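# Place the parts tote on the bench's anti-static mat

## Task

Set the tote of parts down on the anti-static mat lying on the work bench so that the tote sits entirely within the mat's borders. At the end the mat has to lie flat with all of it on the bench. Any floor-standing item that gets tipped over means failure, and so does the robot falling or being left leaning.

## Robot and tools

ROBOT. An omnidirectional wheeled base carries a column about 1.7 m high. A carriage rides on it (lift_m, 0 to 1 m) and holds two six-joint arms, each with a five-finger hand. Arm bases sit roughly 0.57 m + lift_m above the floor; carriage parts extend about 0.15 m below that level. A hand point can be 0.78 m from its shoulder but only about 0.4 m below the arm base. Parked joints 1-6 are 0, 0.05, 0.05, 1.45, 0, 0; parked, the robot is about 0.85 m wide by 0.65 m long. Cameras: carriage_camera (fixed, forward, tilted ~20 degrees down), left_wrist_camera and right_wrist_camera (each aimed at its hand point).

FRAMES. Base frame: metres, origin on the floor below the base centre, x ahead, y to the left, z upward. The left_hand and right_hand readings are hand points in this frame; they tend to read a little high, especially at long reach or under load. base_odometry uses the frame the base had at scene start and counts only wheel rotation, so slip counts as travel; heading in rad, left positive, -3.142 to 3.142.

move. Everything except cameras and blocking forms one action. base holds exactly one key, a relative offset from where the base was last reported: translate_m (metres, + forward, -2 to 2), strafe_m (metres, + left, -2 to 2) or rotate_rad (radians, + counter-clockwise, -6.3 to 6.3). joints is a single flat object for the whole robot (lift, both arms, both hands), keyed by name, each value an absolute target: lift_m 0 to 1 m; <side>_joint1_rad -2.617 to 3.054 (yaw about vertical, 0 ahead, + left); joint2 0 to 3.141 (shoulder: 0 upper arm back and level, 1.57 up, 3.14 forward); joint3 0 to 3.141 (elbow, 0 folded, 3.14 straight); joint4 -1.57 to 1.57 (wrist pitch, + lifts fingertips); joint5 -1.57 to 1.57 (wrist yaw, + swings fingertips right); joint6 -2.094 to 2.094 (roll, + clockwise looking from forearm). Hand keys <side>_hand_little, _ring, _middle, _index, _thumb_bend, _thumb_turn range -1 to 1, +1 open/straight, -1 curled; thumb_turn +1 puts the thumb beside the palm, -1 opposite the fingers. <side>_hand_force_limit (-1 to 1, roughly 0 to 10 N at the fingertip, 15 N for thumb motors) and <side>_hand_speed (-0.96 to 1) are settings, not motions; at start they are 0 and -0.8. Closing at speed -0.94 or below gives a gentle grip. A finger motor only starts when its target changes by at least 0.002. speeds caps per-motion speed for this action: translate_m/strafe_m 0.02-0.5 m/s, rotate_rad 0.05-1.57 rad/s, lift_m 0.02-0.27 m/s. min_time_s (0.1-8 s) sets the shortest duration of arm motions; 2 or more straightens hand paths and slows them. cameras: list of names or ["all"]; [] for none. blocking false returns in about 0.5 s while motion continues; a later move only replaces the targets it names. Actions are capped near 14-15 s.

wait: seconds 0 to 10, optional cameras; returns early once running motions settle. stop: brakes all your running motions (not instantly; the base coasts). zoom_image: camera plus region [x0, y0, x1, y1] in pixels of that camera's newest image (672x504), at most 504 each way. show_instructions: shows the reference pages. finished_scene: ends the scene (scene 1), irreversibly.

RESULTS. base_status and joint_status per motion: moving, done, off_target (resting short, maybe still pushing), stopped, contact_stop, time_out, not_followed (blocked by the self-collision check, shown by "joint command not followed"), limit_stop_at_motor_heat. joint_positions gives readings, hands on the -1..1 scale. <side>_hand_stopped_by lists six words for little, ring, middle, index, thumb_bend, thumb_turn: moving, target, force, stalled or fault. <side>_<motor>_load_n is fingertip force in N, positive when pushed open; a near-zero load after grasping suggests the grip was lost. motor_effort is percent of max with the last action's peak in brackets; joint torques follow joint order. on_its_own reports uncommanded behaviour; "earlier move" describes a non-blocking move; MOTOR HOT warns of heat, OVER-TEMPERATURE FAULT means that arm went limp for 30-60 s. Once a move is refused or hits an unplanned stop, the remaining move, wait and finished_scene calls in that reply are skipped.

CAUTIONS. Drive and lift slowly near furniture: default speeds make any contact a hard hit, and the lift presses hard before its contact stop. Arms have no contact stop and keep pressing, then spring when freed. After a blocked drive, back off about 0.2 m, maybe repeatedly. Never reverse under a table edge into the column. Keep arms from pressing on each other, including fingers; the check does not guard hands. With joint 2 below 0.8, a large outward joint 1 swing can hit the column. Stretched or loaded arms, a high carriage, pulling on held objects and sudden stops risk tipping; a hand z that climbs without commands signals a lean. Stretched arms heat within minutes (faster with ~1 kg); park them while planning. Carry the tote close and low, set it down gently without dropping, and keep the mat flat and undisturbed.

Each tool is called after "Request:" as name(argument=value, ...), one argument or row to a line, values as JSON.

Reference images:

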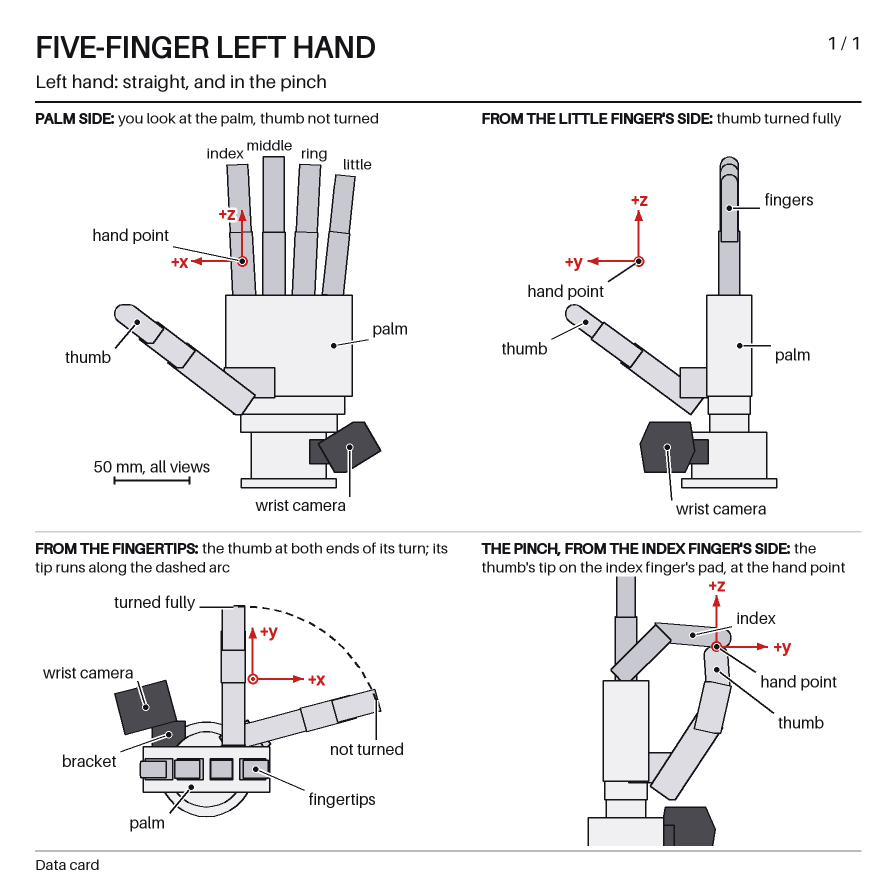

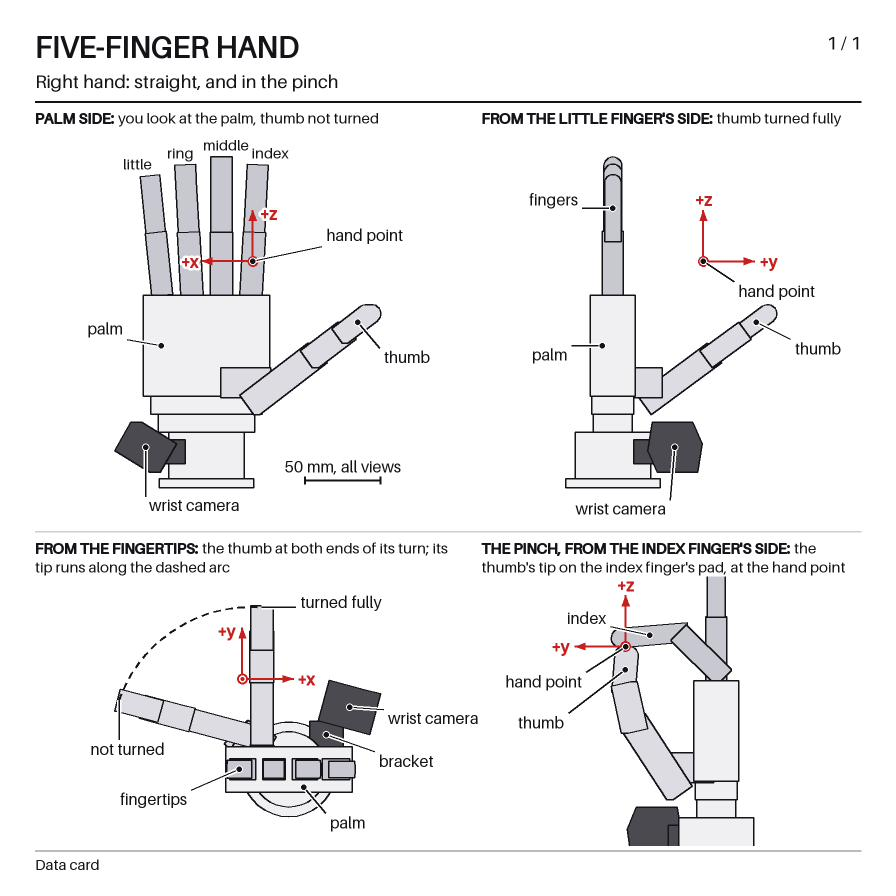

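## Session

Request:
move(
)

Scene clock: 0.00 s.
Joint torques (N m): no reading
base_odometry: x=+0.000 y=+0.000 heading=+0.000
base_status: not commanded
joint_positions: lift_m=+0.300 left_joint1_rad=-0.006 left_joint2_rad=+0.035 left_joint3_rad=+0.042 left_joint4_rad=+1.466 left_joint5_rad=+0.015 left_joint6_rad=-0.014 right_joint1_rad=-0.011 right_joint2_rad=+0.037 right_joint3_rad=+0.056 right_joint4_rad=+1.502 right_joint5_rad=-0.010 right_joint6_rad=+0.031 left_hand_little=+1.000 left_hand_ring=+1.000 left_hand_middle=+1.000 left_hand_index=+1.000 left_hand_thumb_turn=+1.000 left_hand_thumb_bend=+1.000 left_hand_force_limit=+0.000 left_hand_speed=-0.800 right_hand_little=+1.000 right_hand_ring=+1.000 right_hand_middle=+1.000 right_hand_index=+1.000 right_hand_thumb_turn=+1.000 right_hand_thumb_bend=+1.000 right_hand_force_limit=+0.000 right_hand_speed=-0.800
joint_status: not commanded
left_hand_stopped_by: target,target,target,target,target,target
right_hand_stopped_by: target,target,target,target,target,target
left_little_load_n: 0.0
left_ring_load_n: 0.0
left_middle_load_n: 0.0
left_index_load_n: -0.5
left_thumb_bend_load_n: 0.0
left_thumb_turn_load_n: 0.0
right_little_load_n: 0.0
right_ring_load_n: 0.0
right_middle_load_n: 0.0
right_index_load_n: 0.0
right_thumb_bend_load_n: 0.0
right_thumb_turn_load_n: 0.0
motor_effort: lift_m=+35 drive_wheels=+0
left_hand: x=+0.3146 y=+0.2849 z=+1.3170 quat_wxyz=(+0.699, -0.029, +0.040, -0.713) (m; base frame)
right_hand: x=+0.3012 y=-0.2862 z=+1.3247 quat_wxyz=(+0.714, -0.021, +0.014, -0.700) (m; base frame)
pictures: carriage_camera, left_wrist_camera, right_wrist_camera

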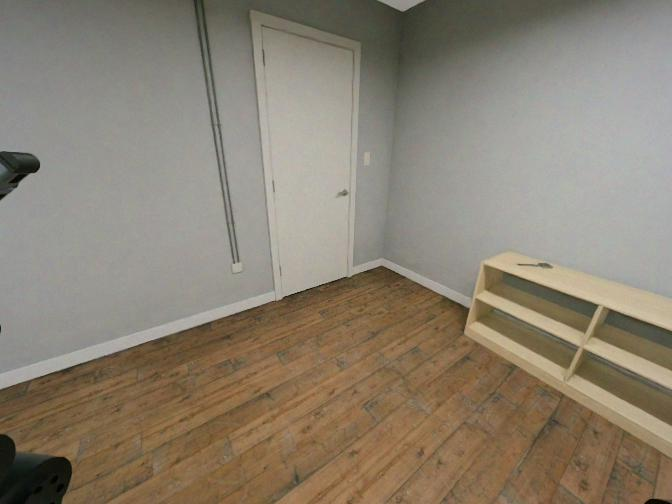

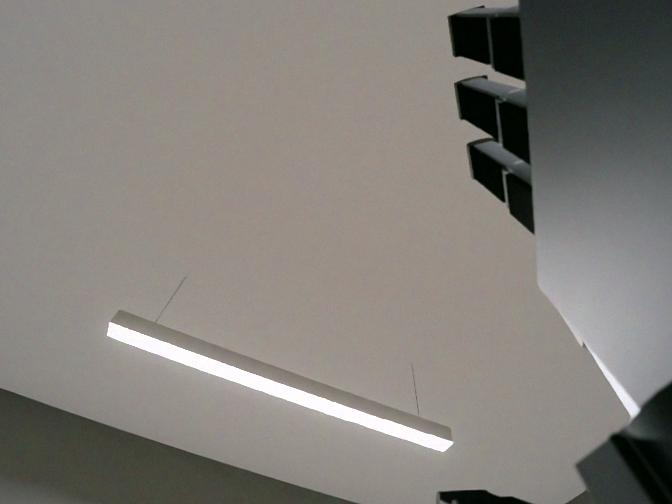

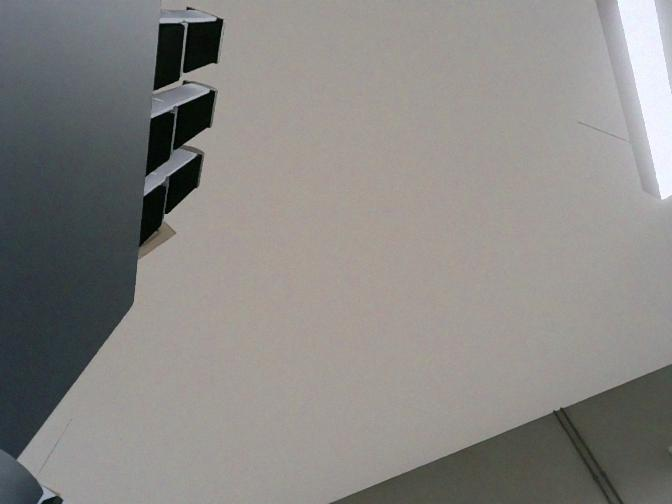

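Request:
move(
  base={"rotate_rad": 1.2},
  cameras=["carriage_camera"],
)

Request:
move(
  base={"rotate_rad": 1.2},
  cameras=["carriage_camera"],
)

Request:
move(
  base={"rotate_rad": 1.2},
  cameras=["carriage_camera"],
)

Request:
move(
  base={"rotate_rad": 1.2},
  cameras=["carriage_camera"],
)

Scene clock: 3.17 s.
Joint torques (N m): left_arm=[-0.23 3.55 4.37 -0.12 0.01 -0.07] | right_arm=[0.02 2.61 5.9 -0.26 0.07 -0.01]
move: done
base_odometry: x=+0.000 y=+0.000 heading=+1.199
base_status: done
joint_positions: lift_m=+0.300 left_joint1_rad=-0.006 left_joint2_rad=+0.035 left_joint3_rad=+0.042 left_joint4_rad=+1.465 left_joint5_rad=+0.015 left_joint6_rad=-0.014 right_joint1_rad=-0.011 right_joint2_rad=+0.037 right_joint3_rad=+0.056 right_joint4_rad=+1.500 right_joint5_rad=-0.010 right_joint6_rad=+0.031 left_hand_little=+1.000 left_hand_ring=+1.000 left_hand_middle=+1.000 left_hand_index=+1.000 left_hand_thumb_turn=+1.000 left_hand_thumb_bend=+1.000 left_hand_force_limit=+0.000 left_hand_speed=-0.800 right_hand_little=+1.000 right_hand_ring=+1.000 right_hand_middle=+1.000 right_hand_index=+1.000 right_hand_thumb_turn=+1.000 right_hand_thumb_bend=+1.000 right_hand_force_limit=+0.000 right_hand_speed=-0.800
joint_status: not commanded
left_hand_stopped_by: target,target,target,target,target,target
right_hand_stopped_by: target,target,target,target,target,target
left_little_load_n: 0.0
left_ring_load_n: 0.0
left_middle_load_n: 0.0
left_index_load_n: 0.0
left_thumb_bend_load_n: 0.0
left_thumb_turn_load_n: 0.0
right_little_load_n: 0.0
right_ring_load_n: 0.0
right_middle_load_n: 0.0
right_index_load_n: 0.0
right_thumb_bend_load_n: 0.0
right_thumb_turn_load_n: 0.0
motor_effort: lift_m=+34(35) drive_wheels=+9(21)
left_hand: x=+0.3150 y=+0.2849 z=+1.3169 quat_wxyz=(+0.699, -0.030, +0.040, -0.713)
right_hand: x=+0.3016 y=-0.2861 z=+1.3245 quat_wxyz=(+0.714, -0.021, +0.015, -0.700)

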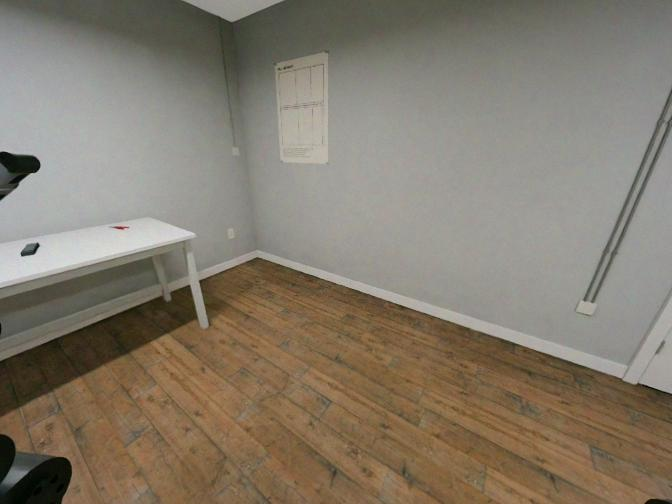

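Scene clock: 5.93 s.
Joint torques (N m): left_arm=[-0.24 3.58 4.52 -0.11 0.01 -0.07] | right_arm=[0.03 2.56 5.89 -0.26 0.07 -0.01]
move: done
base_odometry: x=+0.000 y=+0.000 heading=+2.399
base_status: done
joint_positions: lift_m=+0.300 left_joint1_rad=-0.006 left_joint2_rad=+0.035 left_joint3_rad=+0.042 left_joint4_rad=+1.464 left_joint5_rad=+0.015 left_joint6_rad=-0.014 right_joint1_rad=-0.011 right_joint2_rad=+0.037 right_joint3_rad=+0.056 right_joint4_rad=+1.500 right_joint5_rad=-0.010 right_joint6_rad=+0.031 left_hand_little=+1.000 left_hand_ring=+1.000 left_hand_middle=+1.000 left_hand_index=+1.000 left_hand_thumb_turn=+1.000 left_hand_thumb_bend=+1.000 left_hand_force_limit=+0.000 left_hand_speed=-0.800 right_hand_little=+1.000 right_hand_ring=+1.000 right_hand_middle=+1.000 right_hand_index=+1.000 right_hand_thumb_turn=+1.000 right_hand_thumb_bend=+1.000 right_hand_force_limit=+0.000 right_hand_speed=-0.800
joint_status: not commanded
left_hand_stopped_by: target,target,target,target,target,target
right_hand_stopped_by: target,target,target,target,target,target
left_little_load_n: 0.0
left_ring_load_n: 0.0
left_middle_load_n: 0.0
left_index_load_n: 0.0
left_thumb_bend_load_n: 0.0
left_thumb_turn_load_n: 0.0
right_little_load_n: 0.0
right_ring_load_n: 0.0
right_middle_load_n: 0.0
right_index_load_n: 0.0
right_thumb_bend_load_n: 0.0
right_thumb_turn_load_n: 0.0
motor_effort: lift_m=+35(36) drive_wheels=+9(16)
left_hand: x=+0.3151 y=+0.2849 z=+1.3169 quat_wxyz=(+0.699, -0.030, +0.040, -0.713)
right_hand: x=+0.3017 y=-0.2861 z=+1.3245 quat_wxyz=(+0.714, -0.022, +0.015, -0.700)

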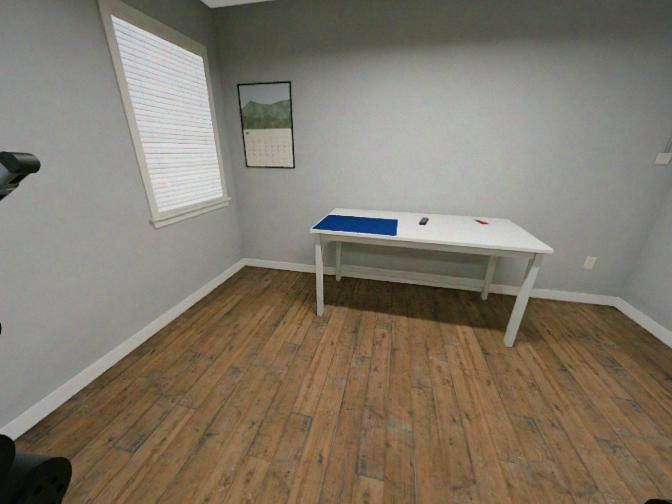

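Scene clock: 8.70 s.
Joint torques (N m): left_arm=[-0.24 3.66 4.51 -0.11 0.01 -0.07] | right_arm=[0.06 2.56 5.89 -0.26 0.07 0]
move: done
base_odometry: x=+0.000 y=+0.000 heading=-2.685
base_status: done
joint_positions: lift_m=+0.300 left_joint1_rad=-0.006 left_joint2_rad=+0.035 left_joint3_rad=+0.042 left_joint4_rad=+1.464 left_joint5_rad=+0.015 left_joint6_rad=-0.014 right_joint1_rad=-0.011 right_joint2_rad=+0.037 right_joint3_rad=+0.056 right_joint4_rad=+1.500 right_joint5_rad=-0.010 right_joint6_rad=+0.031 left_hand_little=+1.000 left_hand_ring=+1.000 left_hand_middle=+1.000 left_hand_index=+1.000 left_hand_thumb_turn=+1.000 left_hand_thumb_bend=+1.000 left_hand_force_limit=+0.000 left_hand_speed=-0.800 right_hand_little=+1.000 right_hand_ring=+1.000 right_hand_middle=+1.000 right_hand_index=+1.000 right_hand_thumb_turn=+1.000 right_hand_thumb_bend=+1.000 right_hand_force_limit=+0.000 right_hand_speed=-0.800
joint_status: not commanded
left_hand_stopped_by: target,target,target,target,target,target
right_hand_stopped_by: target,target,target,target,target,target
left_little_load_n: 0.0
left_ring_load_n: 0.0
left_middle_load_n: 0.0
left_index_load_n: 0.0
left_thumb_bend_load_n: 0.0
left_thumb_turn_load_n: 0.0
right_little_load_n: 0.0
right_ring_load_n: 0.5
right_middle_load_n: 0.0
right_index_load_n: 0.0
right_thumb_bend_load_n: 0.0
right_thumb_turn_load_n: 0.0
motor_effort: lift_m=+35(35) drive_wheels=+9(16)
left_hand: x=+0.3152 y=+0.2849 z=+1.3168 quat_wxyz=(+0.699, -0.030, +0.041, -0.713)
right_hand: x=+0.3018 y=-0.2861 z=+1.3245 quat_wxyz=(+0.714, -0.022, +0.015, -0.700)

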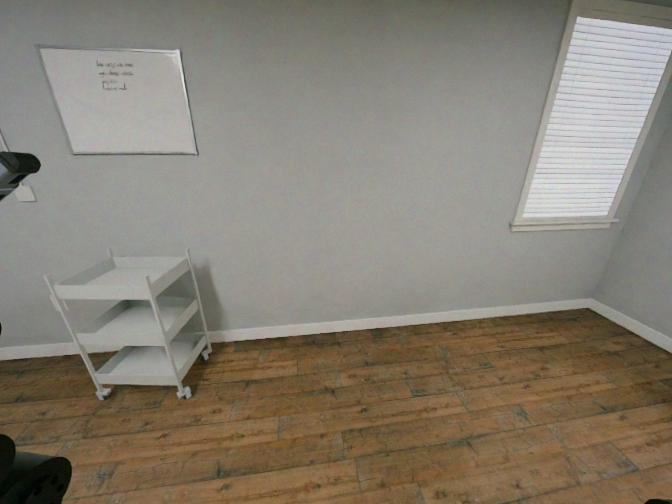

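Scene clock: 11.47 s.
Joint torques (N m): left_arm=[-0.23 3.66 4.48 -0.14 0.01 -0.07] | right_arm=[0.02 2.56 5.91 -0.25 0.07 0]
move: done
base_odometry: x=+0.000 y=+0.000 heading=-1.486
base_status: done
joint_positions: lift_m=+0.300 left_joint1_rad=-0.006 left_joint2_rad=+0.035 left_joint3_rad=+0.042 left_joint4_rad=+1.464 left_joint5_rad=+0.015 left_joint6_rad=-0.014 right_joint1_rad=-0.011 right_joint2_rad=+0.037 right_joint3_rad=+0.056 right_joint4_rad=+1.499 right_joint5_rad=-0.011 right_joint6_rad=+0.031 left_hand_little=+1.000 left_hand_ring=+1.000 left_hand_middle=+1.000 left_hand_index=+1.000 left_hand_thumb_turn=+1.000 left_hand_thumb_bend=+1.000 left_hand_force_limit=+0.000 left_hand_speed=-0.800 right_hand_little=+1.000 right_hand_ring=+1.000 right_hand_middle=+1.000 right_hand_index=+1.000 right_hand_thumb_turn=+1.000 right_hand_thumb_bend=+1.000 right_hand_force_limit=+0.000 right_hand_speed=-0.800
joint_status: not commanded
left_hand_stopped_by: target,target,target,target,target,target
right_hand_stopped_by: target,target,target,target,target,target
left_little_load_n: 0.0
left_ring_load_n: 0.0
left_middle_load_n: 0.0
left_index_load_n: -0.5
left_thumb_bend_load_n: 0.0
left_thumb_turn_load_n: 0.5
right_little_load_n: 0.0
right_ring_load_n: 0.0
right_middle_load_n: 0.0
right_index_load_n: 0.0
right_thumb_bend_load_n: 0.0
right_thumb_turn_load_n: 0.5
motor_effort: lift_m=+35(35) drive_wheels=+9(16)
left_hand: x=+0.3152 y=+0.2849 z=+1.3168 quat_wxyz=(+0.699, -0.030, +0.041, -0.713)
right_hand: x=+0.3019 y=-0.2860 z=+1.3244 quat_wxyz=(+0.714, -0.022, +0.015, -0.700)

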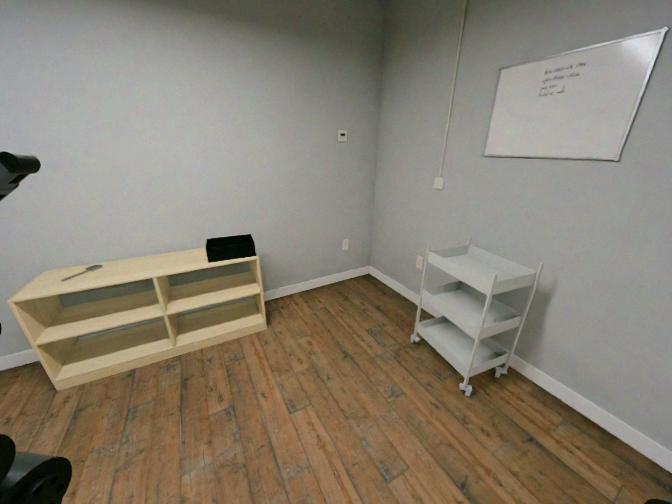

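Request:
zoom_image(
  camera="carriage_camera",
  region=[170, 200, 300, 300],
)

Scaled by 3.877 from the camera's image (finer frame: 960x720).

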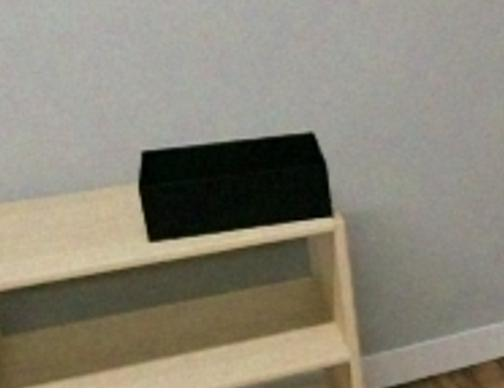

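Request:
move(
  base={"rotate_rad": 0.476},
  cameras=["carriage_camera"],
)

Request:
move(
  base={"translate_m": 0.8},
  joints={"lift_m": 0.4},
  cameras=["carriage_camera"],
)

Scene clock: 16.20 s.
Joint torques (N m): left_arm=[-0.24 3.6 4.45 -0.09 0.01 -0.08] | right_arm=[0.03 2.58 5.91 -0.26 0.08 -0.01]
move: done
base_odometry: x=+0.000 y=+0.000 heading=-1.010
base_status: done
joint_positions: lift_m=+0.300 left_joint1_rad=-0.006 left_joint2_rad=+0.035 left_joint3_rad=+0.042 left_joint4_rad=+1.464 left_joint5_rad=+0.015 left_joint6_rad=-0.014 right_joint1_rad=-0.011 right_joint2_rad=+0.037 right_joint3_rad=+0.056 right_joint4_rad=+1.500 right_joint5_rad=-0.011 right_joint6_rad=+0.031 left_hand_little=+1.000 left_hand_ring=+1.000 left_hand_middle=+1.000 left_hand_index=+1.000 left_hand_thumb_turn=+1.000 left_hand_thumb_bend=+1.000 left_hand_force_limit=+0.000 left_hand_speed=-0.800 right_hand_little=+1.000 right_hand_ring=+1.000 right_hand_middle=+1.000 right_hand_index=+1.000 right_hand_thumb_turn=+1.000 right_hand_thumb_bend=+1.000 right_hand_force_limit=+0.000 right_hand_speed=-0.800
joint_status: not commanded
left_hand_stopped_by: target,target,target,target,target,target
right_hand_stopped_by: target,target,target,target,target,target
left_little_load_n: 0.0
left_ring_load_n: 0.0
left_middle_load_n: 0.0
left_index_load_n: 0.0
left_thumb_bend_load_n: 0.0
left_thumb_turn_load_n: 0.0
right_little_load_n: 0.0
right_ring_load_n: 0.0
right_middle_load_n: 0.0
right_index_load_n: 0.0
right_thumb_bend_load_n: 0.0
right_thumb_turn_load_n: 0.0
motor_effort: lift_m=+35(35) drive_wheels=+10(16)
left_hand: x=+0.3152 y=+0.2849 z=+1.3168 quat_wxyz=(+0.699, -0.030, +0.041, -0.713)
right_hand: x=+0.3017 y=-0.2860 z=+1.3245 quat_wxyz=(+0.714, -0.022, +0.015, -0.700)

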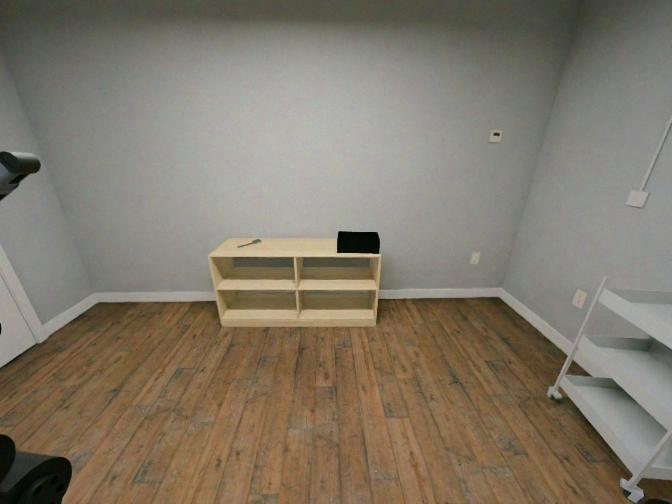

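Scene clock: 20.07 s.
Joint torques (N m): left_arm=[-0.25 3.69 4.37 -0.11 0.01 -0.07] | right_arm=[0.05 2.61 5.94 -0.32 0.08 -0.01]
move: done
base_odometry: x=+0.427 y=-0.676 heading=-1.009
base_status: done
joint_positions: lift_m=+0.400 left_joint1_rad=-0.006 left_joint2_rad=+0.035 left_joint3_rad=+0.042 left_joint4_rad=+1.463 left_joint5_rad=+0.015 left_joint6_rad=-0.014 right_joint1_rad=-0.011 right_joint2_rad=+0.037 right_joint3_rad=+0.056 right_joint4_rad=+1.500 right_joint5_rad=-0.011 right_joint6_rad=+0.031 left_hand_little=+1.000 left_hand_ring=+1.000 left_hand_middle=+1.000 left_hand_index=+1.000 left_hand_thumb_turn=+1.000 left_hand_thumb_bend=+1.000 left_hand_force_limit=+0.000 left_hand_speed=-0.800 right_hand_little=+1.000 right_hand_ring=+1.000 right_hand_middle=+1.000 right_hand_index=+1.000 right_hand_thumb_turn=+1.000 right_hand_thumb_bend=+1.000 right_hand_force_limit=+0.000 right_hand_speed=-0.800
joint_status: all done
left_hand_stopped_by: target,target,target,target,target,target
right_hand_stopped_by: target,target,target,target,target,target
left_little_load_n: 0.5
left_ring_load_n: 0.0
left_middle_load_n: 0.0
left_index_load_n: 0.0
left_thumb_bend_load_n: 0.0
left_thumb_turn_load_n: 0.0
right_little_load_n: 0.0
right_ring_load_n: 0.0
right_middle_load_n: 0.0
right_index_load_n: 0.0
right_thumb_bend_load_n: 0.0
right_thumb_turn_load_n: 0.0
motor_effort: lift_m=+33(41) drive_wheels=-10(27)
left_hand: x=+0.3153 y=+0.2849 z=+1.4169 quat_wxyz=(+0.699, -0.030, +0.041, -0.713)
right_hand: x=+0.3016 y=-0.2860 z=+1.4246 quat_wxyz=(+0.714, -0.022, +0.015, -0.700)

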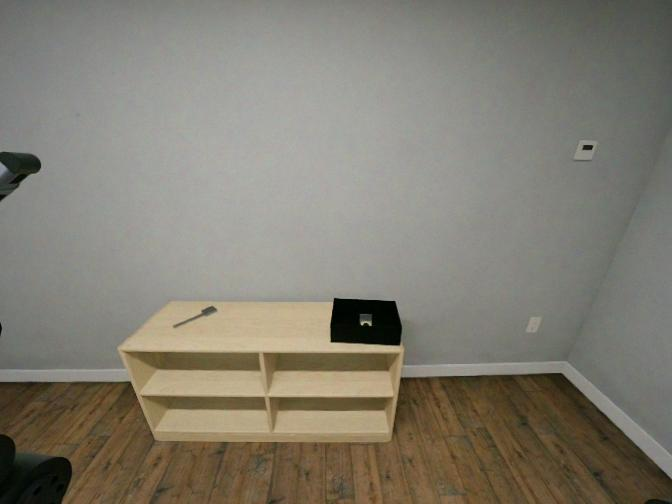

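Request:
zoom_image(
  camera="carriage_camera",
  region=[310, 280, 430, 370],
)

Scaled by 4.200 from the camera's image (finer frame: 960x720).

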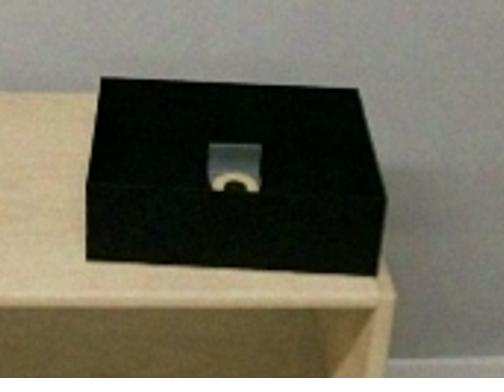

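Request:
move(
  joints={"left_joint2_rad": 1.2, "left_joint3_rad": 0.8, "left_joint4_rad": 0.4, "left_joint6_rad": -1.57, "right_joint2_rad": 2.0, "right_joint3_rad": 0.9, "right_joint4_rad": 1.1, "right_joint6_rad": 1.57},
  min_time_s=2.5,
  cameras=["carriage_camera", "left_wrist_camera"],
)

Request:
move(
  joints={"left_joint2_rad": 1.2, "left_joint3_rad": 0.8, "left_joint4_rad": 0.0, "left_joint6_rad": -1.57, "right_joint2_rad": 1.6, "right_joint3_rad": 0.9, "right_joint4_rad": 0.7, "right_joint6_rad": 1.57, "right_joint5_rad": 0.4},
  min_time_s=2.5,
)

Scene clock: 31.87 s.
Joint torques (N m): left_arm=[-0.24 -2.97 8.7 2.46 0.04 -0.3] | right_arm=[0.03 -6.8 8.23 2.02 0.05 0.06]
move: done
base_odometry: x=+0.427 y=-0.676 heading=-1.009
base_status: not commanded
joint_positions: lift_m=+0.400 left_joint1_rad=-0.006 left_joint2_rad=+1.189 left_joint3_rad=+0.765 left_joint4_rad=+0.404 left_joint5_rad=+0.015 left_joint6_rad=-1.554 right_joint1_rad=-0.011 right_joint2_rad=+1.993 right_joint3_rad=+0.875 right_joint4_rad=+1.096 right_joint5_rad=-0.011 right_joint6_rad=+1.560 left_hand_little=+1.000 left_hand_ring=+1.000 left_hand_middle=+1.000 left_hand_index=+1.000 left_hand_thumb_turn=+1.000 left_hand_thumb_bend=+1.000 left_hand_force_limit=+0.000 left_hand_speed=-0.800 right_hand_little=+1.000 right_hand_ring=+1.000 right_hand_middle=+1.000 right_hand_index=+1.000 right_hand_thumb_turn=+1.000 right_hand_thumb_bend=+1.000 right_hand_force_limit=+0.000 right_hand_speed=-0.800
joint_status: all done
left_hand_stopped_by: target,target,target,target,target,target
right_hand_stopped_by: target,target,target,target,target,target
left_little_load_n: 0.0
left_ring_load_n: 0.0
left_middle_load_n: 0.0
left_index_load_n: 0.0
left_thumb_bend_load_n: 0.0
left_thumb_turn_load_n: 0.0
right_little_load_n: 0.0
right_ring_load_n: 0.0
right_middle_load_n: 0.0
right_index_load_n: 0.0
right_thumb_bend_load_n: 0.0
right_thumb_turn_load_n: 0.0
motor_effort: lift_m=+34(35) drive_wheels=-10(11)
left_hand: x=+0.6655 y=+0.2538 z=+1.3091 quat_wxyz=(-0.001, -0.714, +0.013, -0.700)
right_hand: x=+0.7864 y=-0.2634 z=+1.1568 quat_wxyz=(+0.699, -0.004, +0.715, -0.004)

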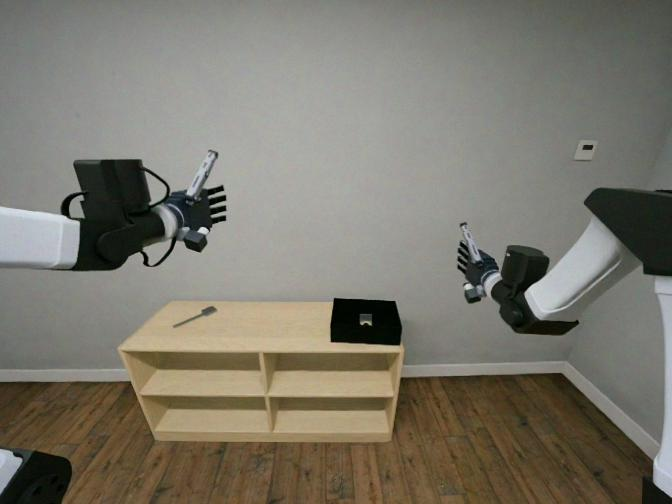

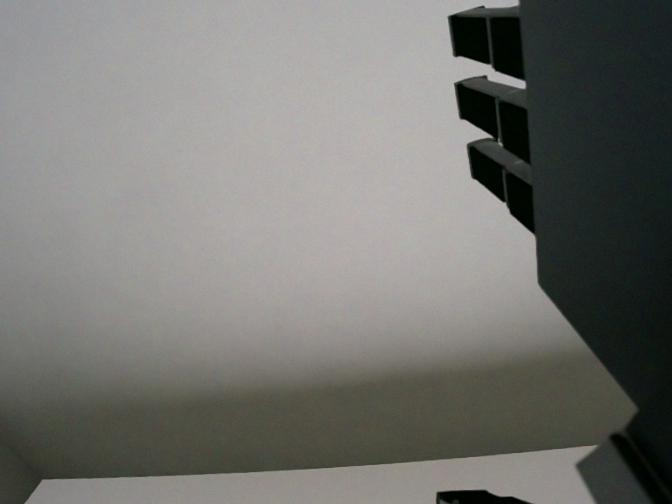

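Scene clock: 34.67 s.
Joint torques (N m): left_arm=[-0.24 -2.92 8.66 2.38 0.05 -0.28] | right_arm=[0.05 -8.23 9.46 1.94 0.14 0.1]
move: done
base_odometry: x=+0.427 y=-0.676 heading=-1.009
base_status: not commanded
joint_positions: lift_m=+0.400 left_joint1_rad=-0.006 left_joint2_rad=+1.189 left_joint3_rad=+0.765 left_joint4_rad=+0.005 left_joint5_rad=+0.015 left_joint6_rad=-1.555 right_joint1_rad=-0.011 right_joint2_rad=+1.629 right_joint3_rad=+0.875 right_joint4_rad=+0.701 right_joint5_rad=+0.392 right_joint6_rad=+1.562 left_hand_little=+1.000 left_hand_ring=+1.000 left_hand_middle=+1.000 left_hand_index=+1.000 left_hand_thumb_turn=+1.000 left_hand_thumb_bend=+1.000 left_hand_force_limit=+0.000 left_hand_speed=-0.800 right_hand_little=+1.000 right_hand_ring=+1.000 right_hand_middle=+1.000 right_hand_index=+1.000 right_hand_thumb_turn=+1.000 right_hand_thumb_bend=+1.000 right_hand_force_limit=+0.000 right_hand_speed=-0.800
joint_status: all done
left_hand_stopped_by: target,target,target,target,target,target
right_hand_stopped_by: target,target,target,target,target,target
left_little_load_n: 0.0
left_ring_load_n: 0.0
left_middle_load_n: 0.0
left_index_load_n: 0.0
left_thumb_bend_load_n: 0.0
left_thumb_turn_load_n: 0.0
right_little_load_n: 0.0
right_ring_load_n: 0.0
right_middle_load_n: 0.0
right_index_load_n: 0.0
right_thumb_bend_load_n: 0.0
right_thumb_turn_load_n: 0.0
motor_effort: lift_m=+34(35) drive_wheels=-10(10)
left_hand: x=+0.6540 y=+0.2539 z=+1.2030 quat_wxyz=(-0.004, -0.839, +0.013, -0.545)
right_hand: x=+0.7610 y=-0.3440 z=+1.2405 quat_wxyz=(+0.673, +0.134, +0.712, -0.148)
pictures: none

Request:
move(
  cameras=["carriage_camera"],
)

Request:
zoom_image(
  camera="carriage_camera",
  region=[150, 150, 270, 240],
)

Request:
zoom_image(
  camera="carriage_camera",
  region=[420, 190, 540, 280],
)

Scene clock: 37.10 s.
Joint torques (N m): left_arm=[-0.24 -2.93 8.66 2.37 0.05 -0.28] | right_arm=[0.01 -8.28 9.5 1.94 0.14 0.11]
base_odometry: x=+0.427 y=-0.676 heading=-1.009
base_status: not commanded
joint_positions: lift_m=+0.400 left_joint1_rad=-0.006 left_joint2_rad=+1.189 left_joint3_rad=+0.765 left_joint4_rad=+0.004 left_joint5_rad=+0.015 left_joint6_rad=-1.555 right_joint1_rad=-0.011 right_joint2_rad=+1.629 right_joint3_rad=+0.875 right_joint4_rad=+0.700 right_joint5_rad=+0.392 right_joint6_rad=+1.562 left_hand_little=+1.000 left_hand_ring=+1.000 left_hand_middle=+1.000 left_hand_index=+1.000 left_hand_thumb_turn=+1.000 left_hand_thumb_bend=+1.000 left_hand_force_limit=+0.000 left_hand_speed=-0.800 right_hand_little=+1.000 right_hand_ring=+1.000 right_hand_middle=+1.000 right_hand_index=+1.000 right_hand_thumb_turn=+1.000 right_hand_thumb_bend=+1.000 right_hand_force_limit=+0.000 right_hand_speed=-0.800
joint_status: all done
left_hand_stopped_by: target,target,target,target,target,target
right_hand_stopped_by: target,target,target,target,target,target
left_little_load_n: 0.0
left_ring_load_n: 0.0
left_middle_load_n: 0.0
left_index_load_n: 0.0
left_thumb_bend_load_n: 0.0
left_thumb_turn_load_n: 0.0
right_little_load_n: 0.0
right_ring_load_n: 0.0
right_middle_load_n: 0.0
right_index_load_n: 0.0
right_thumb_bend_load_n: 0.0
right_thumb_turn_load_n: 0.0
motor_effort: lift_m=+34(35) drive_wheels=-10(10)
left_hand: x=+0.6540 y=+0.2539 z=+1.2029 quat_wxyz=(-0.004, -0.839, +0.013, -0.544) (m; base frame)
right_hand: x=+0.7610 y=-0.3441 z=+1.2404 quat_wxyz=(+0.673, +0.135, +0.712, -0.148) (m; base frame)
pictures: carriage_camera

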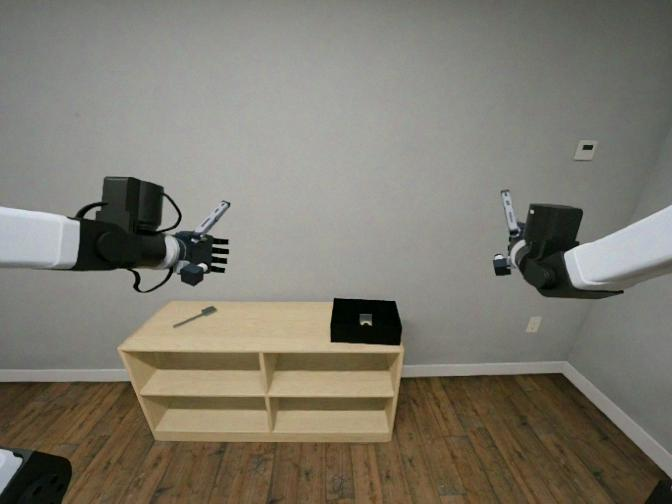

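Scaled by 4.200 from the camera's image (finer frame: 960x720).

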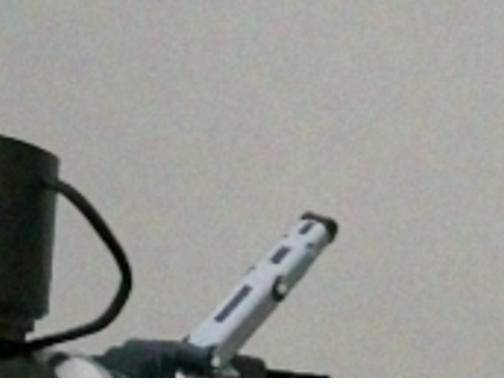

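Scaled by 4.200 from the camera's image (finer frame: 960x720).

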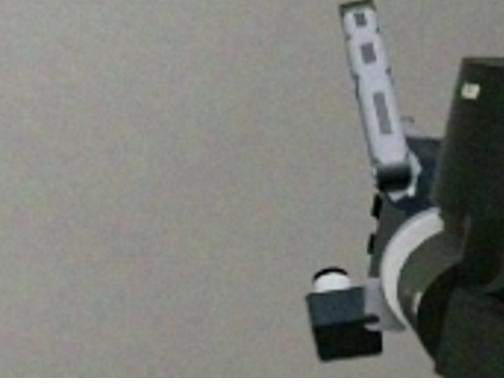

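Request:
move(
  base={"rotate_rad": -0.07},
  joints={"lift_m": 0.3, "left_joint1_rad": -0.165, "left_joint2_rad": 2.37, "left_joint3_rad": 0.91, "left_joint4_rad": 1.47, "left_joint5_rad": -0.165, "left_joint6_rad": -1.57, "right_joint1_rad": 0.165, "right_joint2_rad": 2.37, "right_joint3_rad": 0.91, "right_joint4_rad": 1.47, "right_joint5_rad": 0.165, "right_joint6_rad": 1.57, "left_hand_little": 0.88, "left_hand_ring": 0.88, "left_hand_middle": 0.88, "left_hand_index": 0.88, "right_hand_little": 0.88, "right_hand_ring": 0.88, "right_hand_middle": 0.88, "right_hand_index": 0.88},
  min_time_s=2.5,
  cameras=["all"],
)

Scene clock: 45.30 s.
Joint torques (N m): left_arm=[-1.03 -8.17 4.81 2.67 -0.07 -0.28] | right_arm=[0.53 -7.45 6.16 2.19 -0.02 0.1]
move: done
base_odometry: x=+0.427 y=-0.676 heading=-1.078
base_status: done
joint_positions: lift_m=+0.300 left_joint1_rad=-0.157 left_joint2_rad=+2.351 left_joint3_rad=+0.889 left_joint4_rad=+1.455 left_joint5_rad=-0.155 left_joint6_rad=-1.556 right_joint1_rad=+0.159 right_joint2_rad=+2.361 right_joint3_rad=+0.889 right_joint4_rad=+1.448 right_joint5_rad=+0.172 right_joint6_rad=+1.562 left_hand_little=+0.880 left_hand_ring=+0.880 left_hand_middle=+0.880 left_hand_index=+0.880 left_hand_thumb_turn=+1.000 left_hand_thumb_bend=+1.000 left_hand_force_limit=+0.000 left_hand_speed=-0.800 right_hand_little=+0.880 right_hand_ring=+0.880 right_hand_middle=+0.880 right_hand_index=+0.880 right_hand_thumb_turn=+1.000 right_hand_thumb_bend=+1.000 right_hand_force_limit=+0.000 right_hand_speed=-0.800
joint_status: all done
left_hand_stopped_by: target,target,target,target,target,target
right_hand_stopped_by: target,target,target,target,target,target
left_little_load_n: 0.0
left_ring_load_n: 0.0
left_middle_load_n: 0.0
left_index_load_n: 0.0
left_thumb_bend_load_n: 0.0
left_thumb_turn_load_n: -0.5
right_little_load_n: 0.0
right_ring_load_n: 0.0
right_middle_load_n: 0.0
right_index_load_n: 0.0
right_thumb_bend_load_n: 0.0
right_thumb_turn_load_n: 0.0
motor_effort: lift_m=+34(38) drive_wheels=-8(14)
left_hand: x=+0.7842 y=+0.2019 z=+0.9641 quat_wxyz=(+0.005, -0.709, +0.006, -0.705)
right_hand: x=+0.7848 y=-0.2040 z=+0.9572 quat_wxyz=(+0.699, +0.000, +0.715, -0.009)
pictures: carriage_camera, left_wrist_camera, right_wrist_camera

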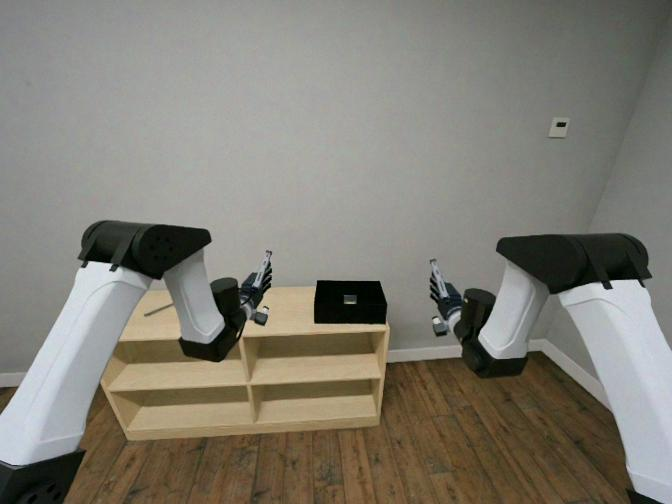

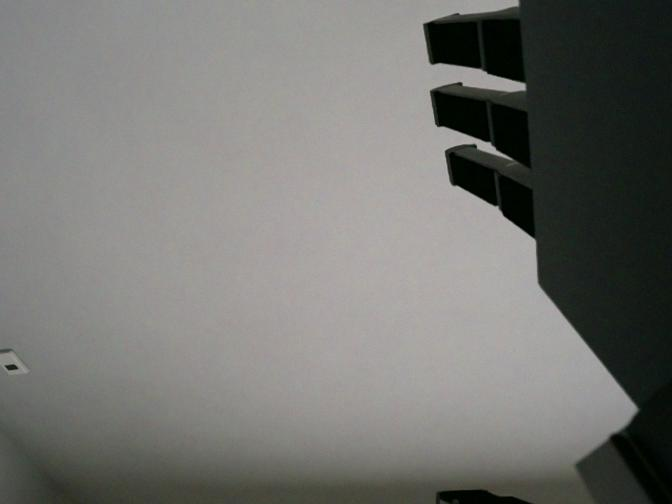

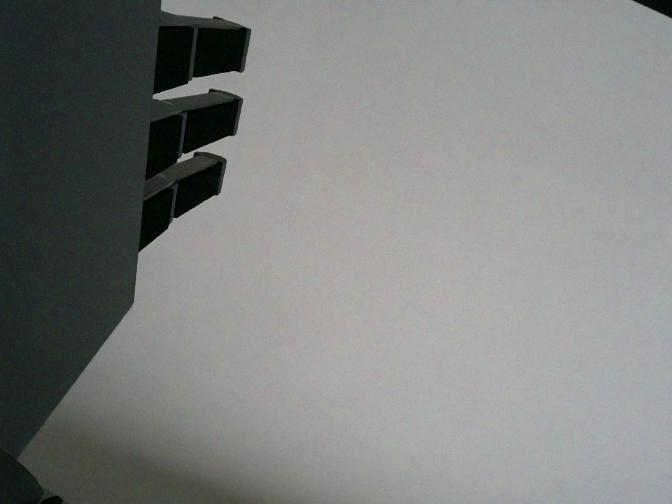

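Request:
zoom_image(
  camera="carriage_camera",
  region=[290, 260, 410, 350],
)

Scaled by 4.200 from the camera's image (finer frame: 960x720).

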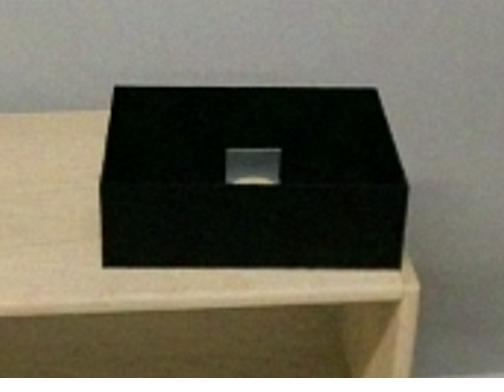

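Request:
move(
  base={"translate_m": 0.377},
  speeds={"translate_m": 0.2},
)

Request:
move(
  base={"strafe_m": -0.022},
  speeds={"strafe_m": 0.1},
  cameras=["carriage_camera"],
)

Request:
move(
  joints={"lift_m": 0.13},
  cameras=["carriage_camera", "left_wrist_camera", "right_wrist_camera"],
)

Scene clock: 51.20 s.
Joint torques (N m): left_arm=[-0.92 -8.23 4.75 2.59 -0.05 -0.28] | right_arm=[0.35 -7.49 5.98 2.14 -0.02 0.1]
move: done
base_odometry: x=+0.605 y=-1.009 heading=-1.079
base_status: done
joint_positions: lift_m=+0.300 left_joint1_rad=-0.158 left_joint2_rad=+2.351 left_joint3_rad=+0.890 left_joint4_rad=+1.462 left_joint5_rad=-0.158 left_joint6_rad=-1.556 right_joint1_rad=+0.161 right_joint2_rad=+2.361 right_joint3_rad=+0.890 right_joint4_rad=+1.452 right_joint5_rad=+0.171 right_joint6_rad=+1.562 left_hand_little=+0.880 left_hand_ring=+0.880 left_hand_middle=+0.880 left_hand_index=+0.880 left_hand_thumb_turn=+1.000 left_hand_thumb_bend=+1.000 left_hand_force_limit=+0.000 left_hand_speed=-0.800 right_hand_little=+0.880 right_hand_ring=+0.880 right_hand_middle=+0.880 right_hand_index=+0.880 right_hand_thumb_turn=+1.000 right_hand_thumb_bend=+1.000 right_hand_force_limit=+0.000 right_hand_speed=-0.800
joint_status: not commanded
left_hand_stopped_by: target,target,target,target,target,target
right_hand_stopped_by: target,target,target,target,target,target
left_little_load_n: 0.0
left_ring_load_n: 0.0
left_middle_load_n: 0.0
left_index_load_n: 0.0
left_thumb_bend_load_n: 0.0
left_thumb_turn_load_n: 0.0
right_little_load_n: 0.0
right_ring_load_n: 0.0
right_middle_load_n: 0.0
right_index_load_n: 0.0
right_thumb_bend_load_n: 0.0
right_thumb_turn_load_n: 0.0
motor_effort: lift_m=+35(36) drive_wheels=-11(21)
left_hand: x=+0.7842 y=+0.2015 z=+0.9660 quat_wxyz=(+0.005, -0.707, +0.006, -0.707)
right_hand: x=+0.7847 y=-0.2026 z=+0.9589 quat_wxyz=(+0.701, -0.001, +0.713, -0.008)
pictures: none

Scene clock: 52.10 s.
Joint torques (N m): left_arm=[-0.47 -8.17 4.68 2.57 0 -0.28] | right_arm=[0.34 -7.58 5.72 2.15 0 0.1]
move: done
base_odometry: x=+0.586 y=-1.020 heading=-1.079
base_status: done
joint_positions: lift_m=+0.300 left_joint1_rad=-0.163 left_joint2_rad=+2.352 left_joint3_rad=+0.892 left_joint4_rad=+1.463 left_joint5_rad=-0.162 left_joint6_rad=-1.556 right_joint1_rad=+0.163 right_joint2_rad=+2.361 right_joint3_rad=+0.892 right_joint4_rad=+1.455 right_joint5_rad=+0.169 right_joint6_rad=+1.562 left_hand_little=+0.880 left_hand_ring=+0.880 left_hand_middle=+0.880 left_hand_index=+0.880 left_hand_thumb_turn=+1.000 left_hand_thumb_bend=+1.000 left_hand_force_limit=+0.000 left_hand_speed=-0.800 right_hand_little=+0.880 right_hand_ring=+0.880 right_hand_middle=+0.880 right_hand_index=+0.880 right_hand_thumb_turn=+1.000 right_hand_thumb_bend=+1.000 right_hand_force_limit=+0.000 right_hand_speed=-0.800
joint_status: not commanded
left_hand_stopped_by: target,target,target,target,target,target
right_hand_stopped_by: target,target,target,target,target,target
left_little_load_n: 0.0
left_ring_load_n: 0.0
left_middle_load_n: 0.0
left_index_load_n: 0.0
left_thumb_bend_load_n: 0.0
left_thumb_turn_load_n: 0.0
right_little_load_n: 0.0
right_ring_load_n: 0.0
right_middle_load_n: 0.0
right_index_load_n: 0.0
right_thumb_bend_load_n: 0.0
right_thumb_turn_load_n: 0.0
motor_effort: lift_m=+35(35) drive_wheels=+7(13)
left_hand: x=+0.7842 y=+0.1998 z=+0.9666 quat_wxyz=(+0.005, -0.706, +0.006, -0.708)
right_hand: x=+0.7847 y=-0.2012 z=+0.9601 quat_wxyz=(+0.702, -0.002, +0.712, -0.006)

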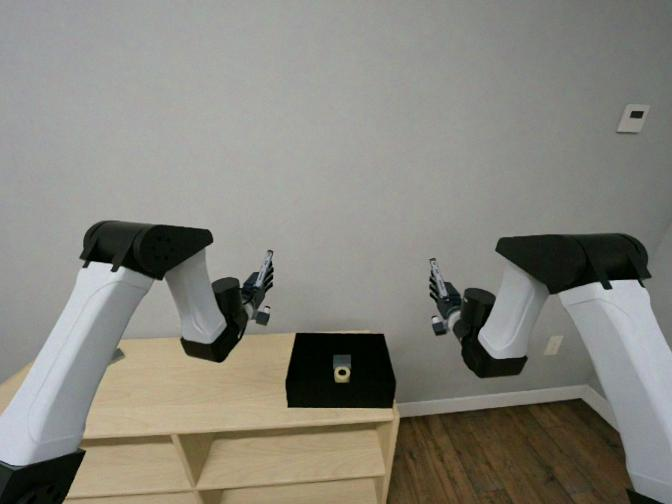

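Scene clock: 53.40 s.
Joint torques (N m): left_arm=[-0.44 -9.2 4.36 2.62 0 -0.28] | right_arm=[0.16 -8.25 5.34 2.15 0.01 0.1]
move: done
base_odometry: x=+0.586 y=-1.020 heading=-1.079
base_status: not commanded
joint_positions: lift_m=+0.130 left_joint1_rad=-0.163 left_joint2_rad=+2.360 left_joint3_rad=+0.895 left_joint4_rad=+1.460 left_joint5_rad=-0.162 left_joint6_rad=-1.556 right_joint1_rad=+0.163 right_joint2_rad=+2.371 right_joint3_rad=+0.897 right_joint4_rad=+1.455 right_joint5_rad=+0.169 right_joint6_rad=+1.562 left_hand_little=+0.880 left_hand_ring=+0.880 left_hand_middle=+0.880 left_hand_index=+0.880 left_hand_thumb_turn=+1.000 left_hand_thumb_bend=+1.000 left_hand_force_limit=+0.000 left_hand_speed=-0.800 right_hand_little=+0.880 right_hand_ring=+0.880 right_hand_middle=+0.880 right_hand_index=+0.880 right_hand_thumb_turn=+1.000 right_hand_thumb_bend=+1.000 right_hand_force_limit=+0.000 right_hand_speed=-0.800
joint_status: all done
left_hand_stopped_by: target,target,target,target,target,target
right_hand_stopped_by: target,target,target,target,target,target
left_little_load_n: 0.0
left_ring_load_n: 0.0
left_middle_load_n: 0.0
left_index_load_n: 0.0
left_thumb_bend_load_n: 0.0
left_thumb_turn_load_n: 0.0
right_little_load_n: 0.0
right_ring_load_n: 0.0
right_middle_load_n: 0.0
right_index_load_n: 0.0
right_thumb_bend_load_n: 0.0
right_thumb_turn_load_n: 0.0
motor_effort: lift_m=+35(38) drive_wheels=+7(7)
left_hand: x=+0.7847 y=+0.1997 z=+0.7924 quat_wxyz=(+0.005, -0.709, +0.006, -0.705)
right_hand: x=+0.7855 y=-0.2010 z=+0.7863 quat_wxyz=(+0.700, -0.002, +0.714, -0.006)

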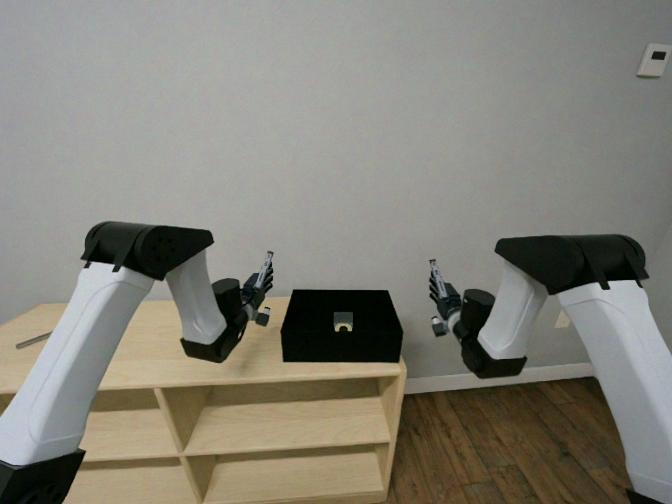

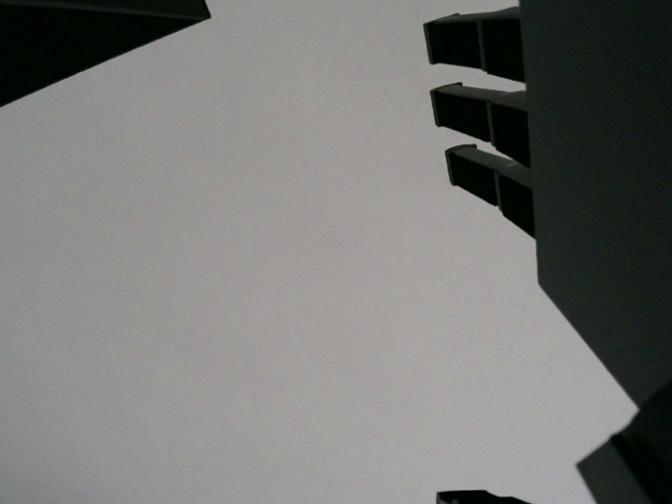

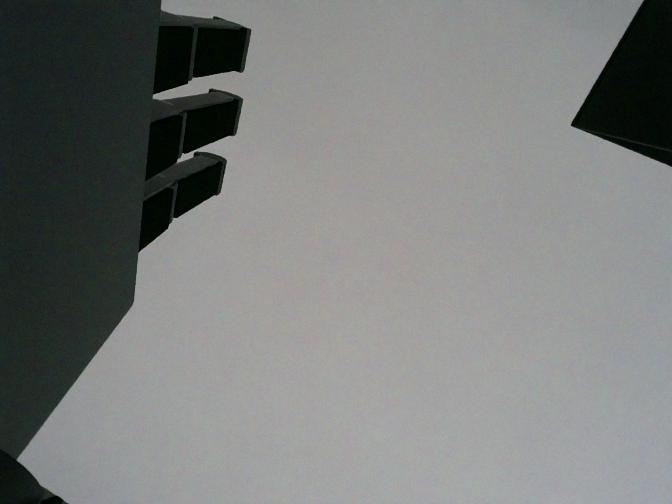

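Request:
zoom_image(
  camera="carriage_camera",
  region=[230, 240, 470, 420],
)

Scaled by 2.100 from the camera's image (finer frame: 960x720).

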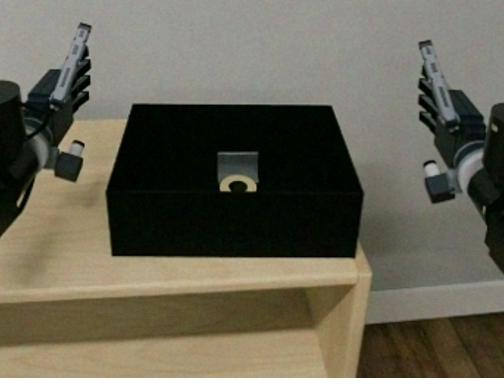

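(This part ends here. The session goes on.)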